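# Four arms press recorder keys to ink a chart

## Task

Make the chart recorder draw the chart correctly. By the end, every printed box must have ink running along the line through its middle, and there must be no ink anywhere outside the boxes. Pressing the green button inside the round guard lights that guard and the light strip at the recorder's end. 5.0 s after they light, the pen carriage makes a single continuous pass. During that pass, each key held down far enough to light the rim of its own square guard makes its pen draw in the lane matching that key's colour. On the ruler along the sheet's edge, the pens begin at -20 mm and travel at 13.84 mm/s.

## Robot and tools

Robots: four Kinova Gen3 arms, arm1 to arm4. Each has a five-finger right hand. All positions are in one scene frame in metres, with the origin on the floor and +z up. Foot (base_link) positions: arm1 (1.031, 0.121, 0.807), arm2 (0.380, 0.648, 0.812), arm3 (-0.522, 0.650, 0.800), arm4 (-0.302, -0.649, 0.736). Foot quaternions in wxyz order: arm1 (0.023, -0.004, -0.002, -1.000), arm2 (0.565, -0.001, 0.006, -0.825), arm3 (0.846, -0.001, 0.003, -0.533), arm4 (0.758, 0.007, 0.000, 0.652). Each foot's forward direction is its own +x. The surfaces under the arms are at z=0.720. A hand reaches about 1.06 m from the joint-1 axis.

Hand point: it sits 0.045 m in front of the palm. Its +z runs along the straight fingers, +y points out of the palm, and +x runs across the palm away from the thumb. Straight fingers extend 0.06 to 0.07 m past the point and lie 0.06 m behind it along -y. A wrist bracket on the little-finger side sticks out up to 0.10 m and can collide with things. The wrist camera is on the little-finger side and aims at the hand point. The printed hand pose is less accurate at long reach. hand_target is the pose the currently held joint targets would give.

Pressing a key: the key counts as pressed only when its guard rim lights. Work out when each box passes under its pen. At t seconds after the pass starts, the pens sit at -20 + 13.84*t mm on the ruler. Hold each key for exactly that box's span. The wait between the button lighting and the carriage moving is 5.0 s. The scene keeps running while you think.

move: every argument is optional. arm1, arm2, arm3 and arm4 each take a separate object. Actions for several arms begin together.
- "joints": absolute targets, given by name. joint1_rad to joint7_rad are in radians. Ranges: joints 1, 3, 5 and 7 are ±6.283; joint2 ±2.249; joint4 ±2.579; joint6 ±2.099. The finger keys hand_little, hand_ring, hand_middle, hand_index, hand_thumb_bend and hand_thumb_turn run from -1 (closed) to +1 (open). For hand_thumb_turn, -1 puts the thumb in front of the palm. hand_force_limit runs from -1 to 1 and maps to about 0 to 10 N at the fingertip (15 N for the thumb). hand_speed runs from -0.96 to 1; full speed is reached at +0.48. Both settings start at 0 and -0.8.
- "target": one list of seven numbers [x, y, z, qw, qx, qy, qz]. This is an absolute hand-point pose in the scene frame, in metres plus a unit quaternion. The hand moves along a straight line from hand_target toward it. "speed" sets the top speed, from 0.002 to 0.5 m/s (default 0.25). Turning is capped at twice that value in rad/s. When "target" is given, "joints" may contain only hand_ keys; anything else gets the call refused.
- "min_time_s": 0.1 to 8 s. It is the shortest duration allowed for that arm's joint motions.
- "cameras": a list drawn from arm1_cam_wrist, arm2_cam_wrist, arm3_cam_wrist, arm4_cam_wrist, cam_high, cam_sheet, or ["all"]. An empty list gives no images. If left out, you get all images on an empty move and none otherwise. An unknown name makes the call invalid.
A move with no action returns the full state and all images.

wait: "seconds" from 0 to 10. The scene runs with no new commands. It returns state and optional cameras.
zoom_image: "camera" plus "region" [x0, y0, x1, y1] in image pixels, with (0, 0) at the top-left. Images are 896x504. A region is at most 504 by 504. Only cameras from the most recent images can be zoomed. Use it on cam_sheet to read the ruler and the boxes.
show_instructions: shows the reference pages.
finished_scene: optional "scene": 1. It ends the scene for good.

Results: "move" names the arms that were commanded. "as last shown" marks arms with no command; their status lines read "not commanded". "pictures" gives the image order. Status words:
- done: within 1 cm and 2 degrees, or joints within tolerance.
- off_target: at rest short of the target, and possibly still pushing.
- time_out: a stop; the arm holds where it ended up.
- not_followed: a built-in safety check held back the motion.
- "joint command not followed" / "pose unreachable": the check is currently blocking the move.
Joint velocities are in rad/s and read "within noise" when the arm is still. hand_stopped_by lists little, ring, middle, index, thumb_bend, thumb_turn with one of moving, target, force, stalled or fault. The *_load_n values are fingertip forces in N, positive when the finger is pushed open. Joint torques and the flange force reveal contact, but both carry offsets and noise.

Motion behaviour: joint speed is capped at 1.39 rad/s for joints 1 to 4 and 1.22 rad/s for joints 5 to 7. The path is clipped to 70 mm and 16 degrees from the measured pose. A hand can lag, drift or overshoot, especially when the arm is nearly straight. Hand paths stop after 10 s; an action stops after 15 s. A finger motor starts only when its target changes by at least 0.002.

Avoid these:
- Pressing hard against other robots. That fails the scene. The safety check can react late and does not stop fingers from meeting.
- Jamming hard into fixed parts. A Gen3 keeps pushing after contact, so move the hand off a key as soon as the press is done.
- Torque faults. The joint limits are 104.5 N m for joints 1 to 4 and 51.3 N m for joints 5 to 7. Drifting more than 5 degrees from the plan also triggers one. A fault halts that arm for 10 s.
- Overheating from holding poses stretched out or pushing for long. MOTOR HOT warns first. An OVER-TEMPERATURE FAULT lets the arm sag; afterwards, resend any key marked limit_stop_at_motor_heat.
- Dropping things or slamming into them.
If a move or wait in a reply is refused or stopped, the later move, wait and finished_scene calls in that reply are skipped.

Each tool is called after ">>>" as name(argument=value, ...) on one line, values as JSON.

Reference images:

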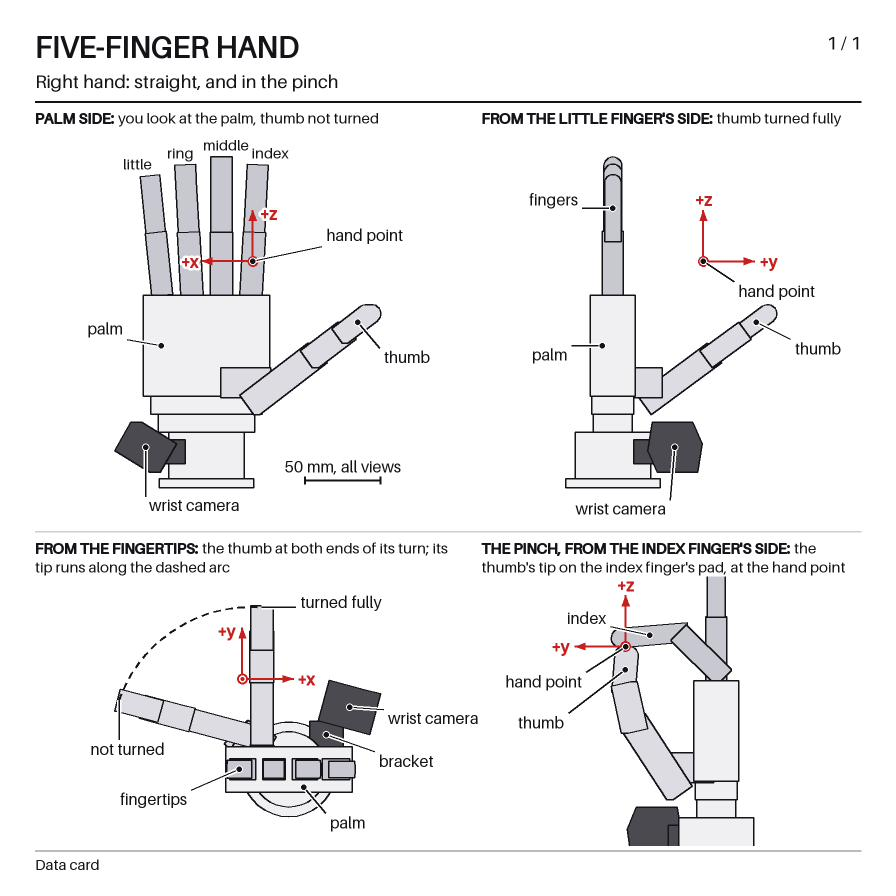

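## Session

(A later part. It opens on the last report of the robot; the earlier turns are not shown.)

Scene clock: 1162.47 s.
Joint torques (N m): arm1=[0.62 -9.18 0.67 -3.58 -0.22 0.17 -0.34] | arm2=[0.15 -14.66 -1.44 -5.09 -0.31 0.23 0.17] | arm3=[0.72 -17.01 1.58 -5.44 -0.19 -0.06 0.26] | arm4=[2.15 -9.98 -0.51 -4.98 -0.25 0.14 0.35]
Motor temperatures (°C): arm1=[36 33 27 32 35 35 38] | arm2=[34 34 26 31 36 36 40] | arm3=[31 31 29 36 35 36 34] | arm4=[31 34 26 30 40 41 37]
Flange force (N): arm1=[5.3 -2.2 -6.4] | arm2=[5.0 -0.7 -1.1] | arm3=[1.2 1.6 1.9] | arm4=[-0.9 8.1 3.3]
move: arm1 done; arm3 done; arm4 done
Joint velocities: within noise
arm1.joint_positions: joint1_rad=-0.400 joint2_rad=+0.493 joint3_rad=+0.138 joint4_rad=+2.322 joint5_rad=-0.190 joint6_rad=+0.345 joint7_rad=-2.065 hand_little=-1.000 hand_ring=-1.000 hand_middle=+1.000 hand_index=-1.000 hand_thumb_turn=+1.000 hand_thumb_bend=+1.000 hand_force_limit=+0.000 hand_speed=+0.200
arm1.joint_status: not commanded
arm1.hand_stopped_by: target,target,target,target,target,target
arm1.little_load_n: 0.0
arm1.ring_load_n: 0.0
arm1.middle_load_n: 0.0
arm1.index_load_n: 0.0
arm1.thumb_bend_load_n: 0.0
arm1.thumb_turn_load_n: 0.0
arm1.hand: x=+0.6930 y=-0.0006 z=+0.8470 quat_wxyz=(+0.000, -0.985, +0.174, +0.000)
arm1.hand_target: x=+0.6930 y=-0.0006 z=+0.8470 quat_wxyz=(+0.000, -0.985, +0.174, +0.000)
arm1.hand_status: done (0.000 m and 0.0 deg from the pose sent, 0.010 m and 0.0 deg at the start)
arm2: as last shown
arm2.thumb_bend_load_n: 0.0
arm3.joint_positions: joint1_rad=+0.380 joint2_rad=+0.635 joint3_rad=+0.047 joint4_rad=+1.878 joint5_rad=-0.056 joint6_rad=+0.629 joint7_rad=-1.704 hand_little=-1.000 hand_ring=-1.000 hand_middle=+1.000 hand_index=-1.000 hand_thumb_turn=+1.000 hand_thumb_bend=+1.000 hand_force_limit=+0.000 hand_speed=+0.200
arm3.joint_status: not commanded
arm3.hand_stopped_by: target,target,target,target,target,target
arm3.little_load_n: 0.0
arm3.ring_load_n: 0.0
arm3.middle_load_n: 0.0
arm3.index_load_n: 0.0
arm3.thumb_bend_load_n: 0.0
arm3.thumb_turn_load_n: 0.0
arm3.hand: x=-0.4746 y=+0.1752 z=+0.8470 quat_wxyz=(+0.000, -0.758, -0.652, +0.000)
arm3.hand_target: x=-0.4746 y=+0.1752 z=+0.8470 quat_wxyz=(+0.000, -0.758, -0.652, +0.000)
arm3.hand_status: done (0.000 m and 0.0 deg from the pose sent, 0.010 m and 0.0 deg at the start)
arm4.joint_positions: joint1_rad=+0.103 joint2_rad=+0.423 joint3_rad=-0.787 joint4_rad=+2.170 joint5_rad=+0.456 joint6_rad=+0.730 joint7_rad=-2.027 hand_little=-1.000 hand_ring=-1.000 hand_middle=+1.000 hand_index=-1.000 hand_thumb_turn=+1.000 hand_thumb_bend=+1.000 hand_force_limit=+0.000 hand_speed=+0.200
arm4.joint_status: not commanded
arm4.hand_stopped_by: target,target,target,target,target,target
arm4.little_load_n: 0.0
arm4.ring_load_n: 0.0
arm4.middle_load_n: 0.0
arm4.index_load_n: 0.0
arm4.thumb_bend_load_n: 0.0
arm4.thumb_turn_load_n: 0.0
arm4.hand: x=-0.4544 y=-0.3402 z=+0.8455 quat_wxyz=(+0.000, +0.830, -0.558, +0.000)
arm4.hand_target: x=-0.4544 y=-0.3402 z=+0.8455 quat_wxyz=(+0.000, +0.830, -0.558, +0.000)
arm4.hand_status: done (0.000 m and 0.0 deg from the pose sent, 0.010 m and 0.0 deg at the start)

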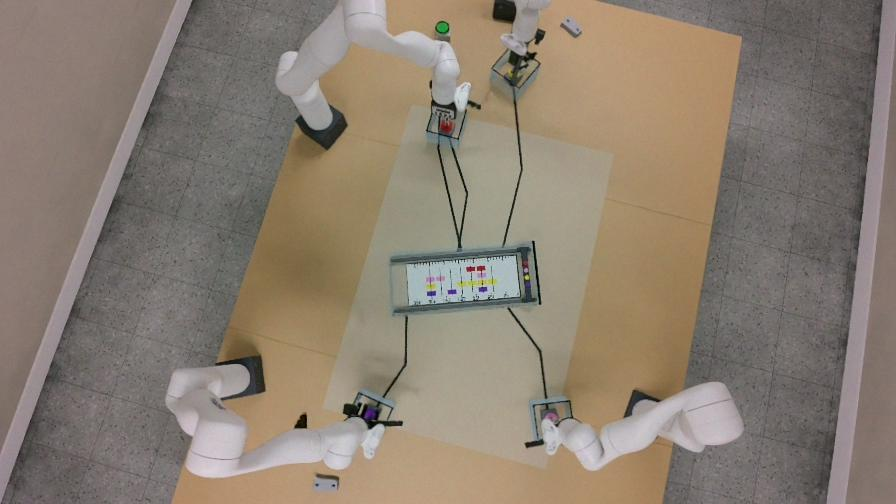

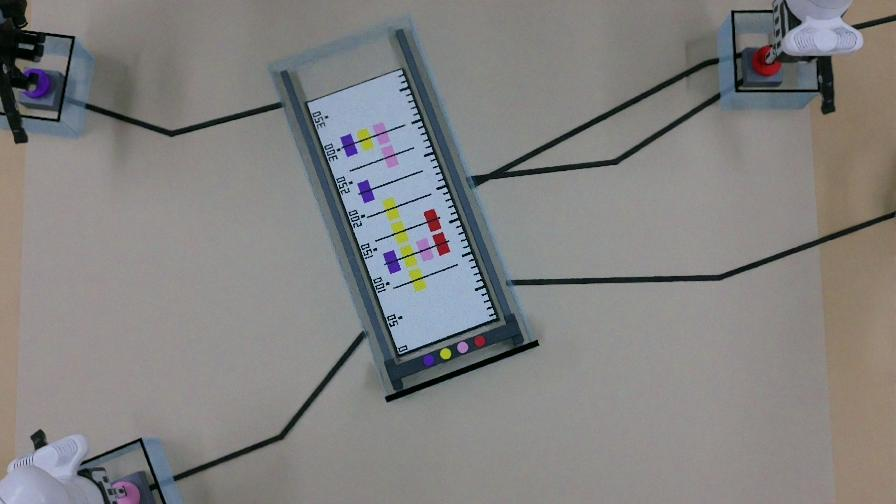

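>>> move(arm2={"target": [0.5386, 0.1983, 0.93, 0, -0.7071, -0.7071, 0], "speed": 0.2})

>>> move(arm2={"target": [0.9035, 0.3125, 0.93, 0, -0.7071, -0.7071, 0], "speed": 0.2})

>>> move(arm2={"target": [0.9035, 0.3125, 0.842, 0, -0.7071, -0.7071, 0], "speed": 0.15})

>>> move(arm2={"target": [0.9035, 0.3125, 0.8385, 0, -0.7071, -0.7071, 0], "speed": 0.05}, cameras=["cam_high", "arm2_cam_wrist"])

>>> zoom_image(camera="cam_high", region=[400, 0, 480, 60])

Scene clock: 1191.33 s.
Joint torques (N m): arm1=[0.6 -9.18 0.65 -3.6 -0.22 0.14 -0.35] | arm2=[0.05 -13.51 -1.48 -6.72 -0.31 0.25 0.17] | arm3=[0.72 -17.01 1.57 -5.43 -0.17 -0.07 0.28] | arm4=[2.14 -10.04 -0.46 -4.99 -0.27 0.18 0.35]
Motor temperatures (°C): arm1=[36 33 27 32 35 35 38] | arm2=[34 34 26 32 36 36 40] | arm3=[31 31 29 36 35 36 34] | arm4=[31 34 26 30 40 41 37]
Flange force (N): arm1=[5.2 -2.3 -6.5] | arm2=[5.3 -1.0 0.0] | arm3=[1.2 1.7 1.8] | arm4=[-0.9 8.1 3.5]
move: arm2 done
Joint velocities: within noise
arm1, arm3, arm4: as last shown
arm2.joint_positions: joint1_rad=-0.412 joint2_rad=+0.499 joint3_rad=-0.340 joint4_rad=+1.828 joint5_rad=+0.210 joint6_rad=+0.838 joint7_rad=-2.053 hand_little=-1.000 hand_ring=-1.000 hand_middle=+1.000 hand_index=-1.000 hand_thumb_turn=+1.000 hand_thumb_bend=+1.000 hand_force_limit=+0.000 hand_speed=+0.200
arm2.joint_status: not commanded
arm2.hand_stopped_by: target,target,target,target,target,target
arm2.little_load_n: 0.0
arm2.ring_load_n: 0.5
arm2.middle_load_n: 0.0
arm2.index_load_n: 0.0
arm2.thumb_bend_load_n: 0.0
arm2.thumb_turn_load_n: 0.0
arm2.hand: x=+0.5386 y=+0.1983 z=+0.9300 quat_wxyz=(+0.000, -0.707, -0.707, +0.000)
arm2.hand_target: x=+0.5386 y=+0.1983 z=+0.9300 quat_wxyz=(+0.000, -0.707, -0.707, +0.000)
arm2.hand_status: done (0.000 m and 0.0 deg from the pose sent, 0.087 m and 0.0 deg at the start)
arm4.ring_load_n: 0.5
pictures: none

Scene clock: 1193.87 s.
Joint torques (N m): arm1=[0.62 -9.17 0.7 -3.58 -0.25 0.15 -0.36] | arm2=[-0.02 -18.17 -2 -7.66 -0.28 0.26 0.13] | arm3=[0.72 -17.03 1.58 -5.46 -0.16 -0.08 0.26] | arm4=[2.15 -9.99 -0.57 -4.93 -0.23 0.13 0.38]
Motor temperatures (°C): arm1=[36 33 27 32 35 35 38] | arm2=[34 34 26 32 36 36 40] | arm3=[31 31 29 36 35 36 34] | arm4=[31 34 26 30 40 41 37]
Flange force (N): arm1=[5.2 -2.3 -6.5] | arm2=[4.0 -5.7 -0.1] | arm3=[1.2 1.6 1.8] | arm4=[-1.2 8.1 3.4]
move: arm2 done
Joint velocities: within noise
arm1, arm3, arm4: as last shown
arm1.ring_load_n: 0.5
arm2.joint_positions: joint1_rad=-1.212 joint2_rad=+0.736 joint3_rad=-0.351 joint4_rad=+1.366 joint5_rad=+0.270 joint6_rad=+1.074 joint7_rad=-2.806 hand_little=-1.000 hand_ring=-1.000 hand_middle=+1.000 hand_index=-1.000 hand_thumb_turn=+1.000 hand_thumb_bend=+1.000 hand_force_limit=+0.000 hand_speed=+0.200
arm2.joint_status: not commanded
arm2.hand_stopped_by: target,target,target,target,target,target
arm2.little_load_n: 0.0
arm2.ring_load_n: 0.5
arm2.middle_load_n: 0.0
arm2.index_load_n: 0.5
arm2.thumb_bend_load_n: -0.5
arm2.thumb_turn_load_n: 0.0
arm2.hand: x=+0.9035 y=+0.3125 z=+0.9300 quat_wxyz=(+0.000, -0.707, -0.707, +0.000)
arm2.hand_target: x=+0.9035 y=+0.3125 z=+0.9300 quat_wxyz=(+0.000, -0.707, -0.707, +0.000)
arm2.hand_status: done (0.000 m and 0.0 deg from the pose sent, 0.382 m and 0.0 deg at the start)
arm4.ring_load_n: 0.0
arm4.middle_load_n: 0.5
pictures: none

Scene clock: 1195.00 s.
Joint torques (N m): arm1=[0.62 -9.18 0.67 -3.58 -0.24 0.18 -0.33] | arm2=[-0.02 -18.84 -2 -6.71 -0.28 0.24 0.15] | arm3=[0.74 -17.04 1.58 -5.42 -0.19 -0.08 0.27] | arm4=[2.14 -10.02 -0.54 -5.01 -0.28 0.16 0.4]
Motor temperatures (°C): arm1=[36 33 27 32 35 35 38] | arm2=[34 34 26 32 36 36 40] | arm3=[31 31 29 36 35 36 34] | arm4=[31 34 26 30 40 41 37]
Flange force (N): arm1=[5.3 -2.2 -6.4] | arm2=[3.9 -5.6 -1.3] | arm3=[1.1 1.7 1.8] | arm4=[-0.9 8.2 3.8]
move: arm2 done
Joint velocities: within noise
arm1, arm3, arm4: as last shown
arm1.ring_load_n: 0.0
arm2.joint_positions: joint1_rad=-1.227 joint2_rad=+0.859 joint3_rad=-0.319 joint4_rad=+1.442 joint5_rad=+0.319 joint6_rad=+0.879 joint7_rad=-2.844 hand_little=-1.000 hand_ring=-1.000 hand_middle=+1.000 hand_index=-1.000 hand_thumb_turn=+1.000 hand_thumb_bend=+1.000 hand_force_limit=+0.000 hand_speed=+0.200
arm2.joint_status: not commanded
arm2.hand_stopped_by: target,target,target,target,target,target
arm2.little_load_n: 0.0
arm2.ring_load_n: 0.5
arm2.middle_load_n: 0.0
arm2.index_load_n: 0.0
arm2.thumb_bend_load_n: 0.0
arm2.thumb_turn_load_n: 0.0
arm2.hand: x=+0.9035 y=+0.3125 z=+0.8420 quat_wxyz=(+0.000, -0.707, -0.707, +0.000)
arm2.hand_target: x=+0.9035 y=+0.3125 z=+0.8420 quat_wxyz=(+0.000, -0.707, -0.707, +0.000)
arm2.hand_status: done (0.000 m and 0.0 deg from the pose sent, 0.088 m and 0.0 deg at the start)
arm4.middle_load_n: 0.0
pictures: none

Scene clock: 1195.97 s.
Joint torques (N m): arm1=[0.59 -9.13 0.66 -3.52 -0.24 0.14 -0.37] | arm2=[0.11 -17.5 -1.67 -6.13 -0.19 0.22 0.13] | arm3=[0.73 -16.99 1.58 -5.42 -0.18 -0.07 0.27] | arm4=[2.09 -10.01 -0.55 -4.94 -0.25 0.13 0.37]
Motor temperatures (°C): arm1=[36 33 27 32 35 35 38] | arm2=[34 34 26 32 36 36 40] | arm3=[31 31 29 36 35 36 34] | arm4=[31 34 26 30 40 41 37]
Flange force (N): arm1=[5.0 -2.3 -6.7] | arm2=[4.1 -5.4 -4.0] | arm3=[1.2 1.7 1.7] | arm4=[-1.1 8.0 3.3]
move: arm2 done
Joint velocities: within noise
arm1, arm3, arm4: as last shown
arm1.little_load_n: 0.5
arm1.index_load_n: 0.5
arm2.joint_positions: joint1_rad=-1.228 joint2_rad=+0.864 joint3_rad=-0.318 joint4_rad=+1.444 joint5_rad=+0.321 joint6_rad=+0.872 joint7_rad=-2.846 hand_little=-1.000 hand_ring=-1.000 hand_middle=+1.000 hand_index=-1.000 hand_thumb_turn=+1.000 hand_thumb_bend=+1.000 hand_force_limit=+0.000 hand_speed=+0.200
arm2.joint_status: not commanded
arm2.hand_stopped_by: target,target,target,target,target,target
arm2.little_load_n: 0.0
arm2.ring_load_n: 0.0
arm2.middle_load_n: 0.0
arm2.index_load_n: 0.0
arm2.thumb_bend_load_n: 0.0
arm2.thumb_turn_load_n: 0.0
arm2.hand: x=+0.9035 y=+0.3125 z=+0.8385 quat_wxyz=(+0.000, -0.707, -0.707, +0.000)
arm2.hand_target: x=+0.9035 y=+0.3125 z=+0.8385 quat_wxyz=(+0.000, -0.707, -0.707, +0.000)
arm2.hand_status: done (0.000 m and 0.0 deg from the pose sent, 0.004 m and 0.0 deg at the start)
pictures: arm2_cam_wrist, cam_high

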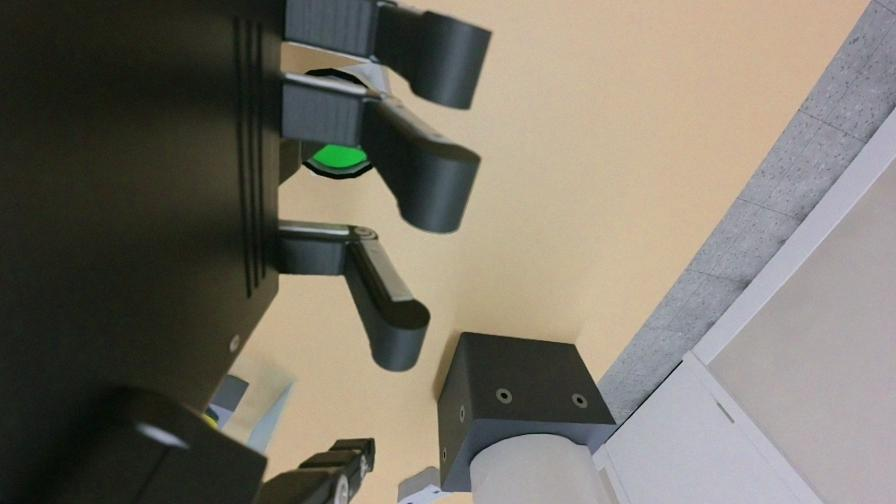

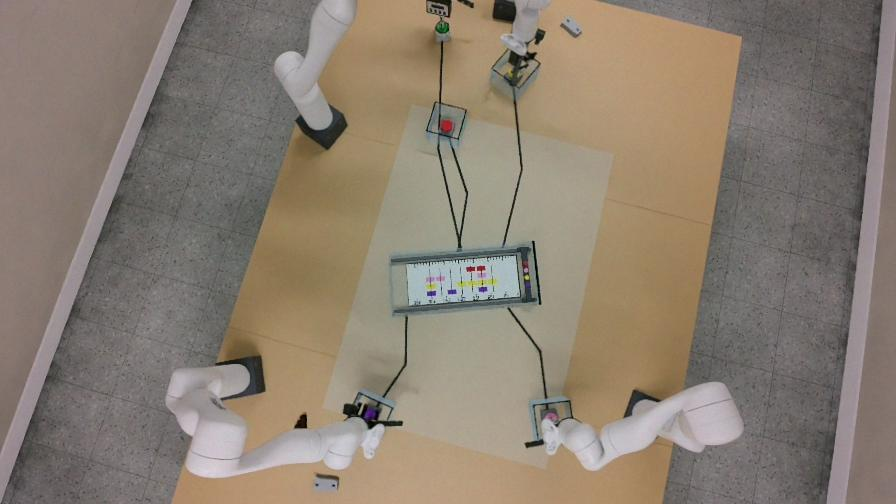

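Scaled by 6.300.

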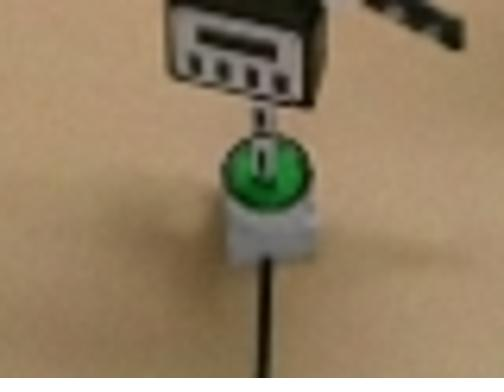

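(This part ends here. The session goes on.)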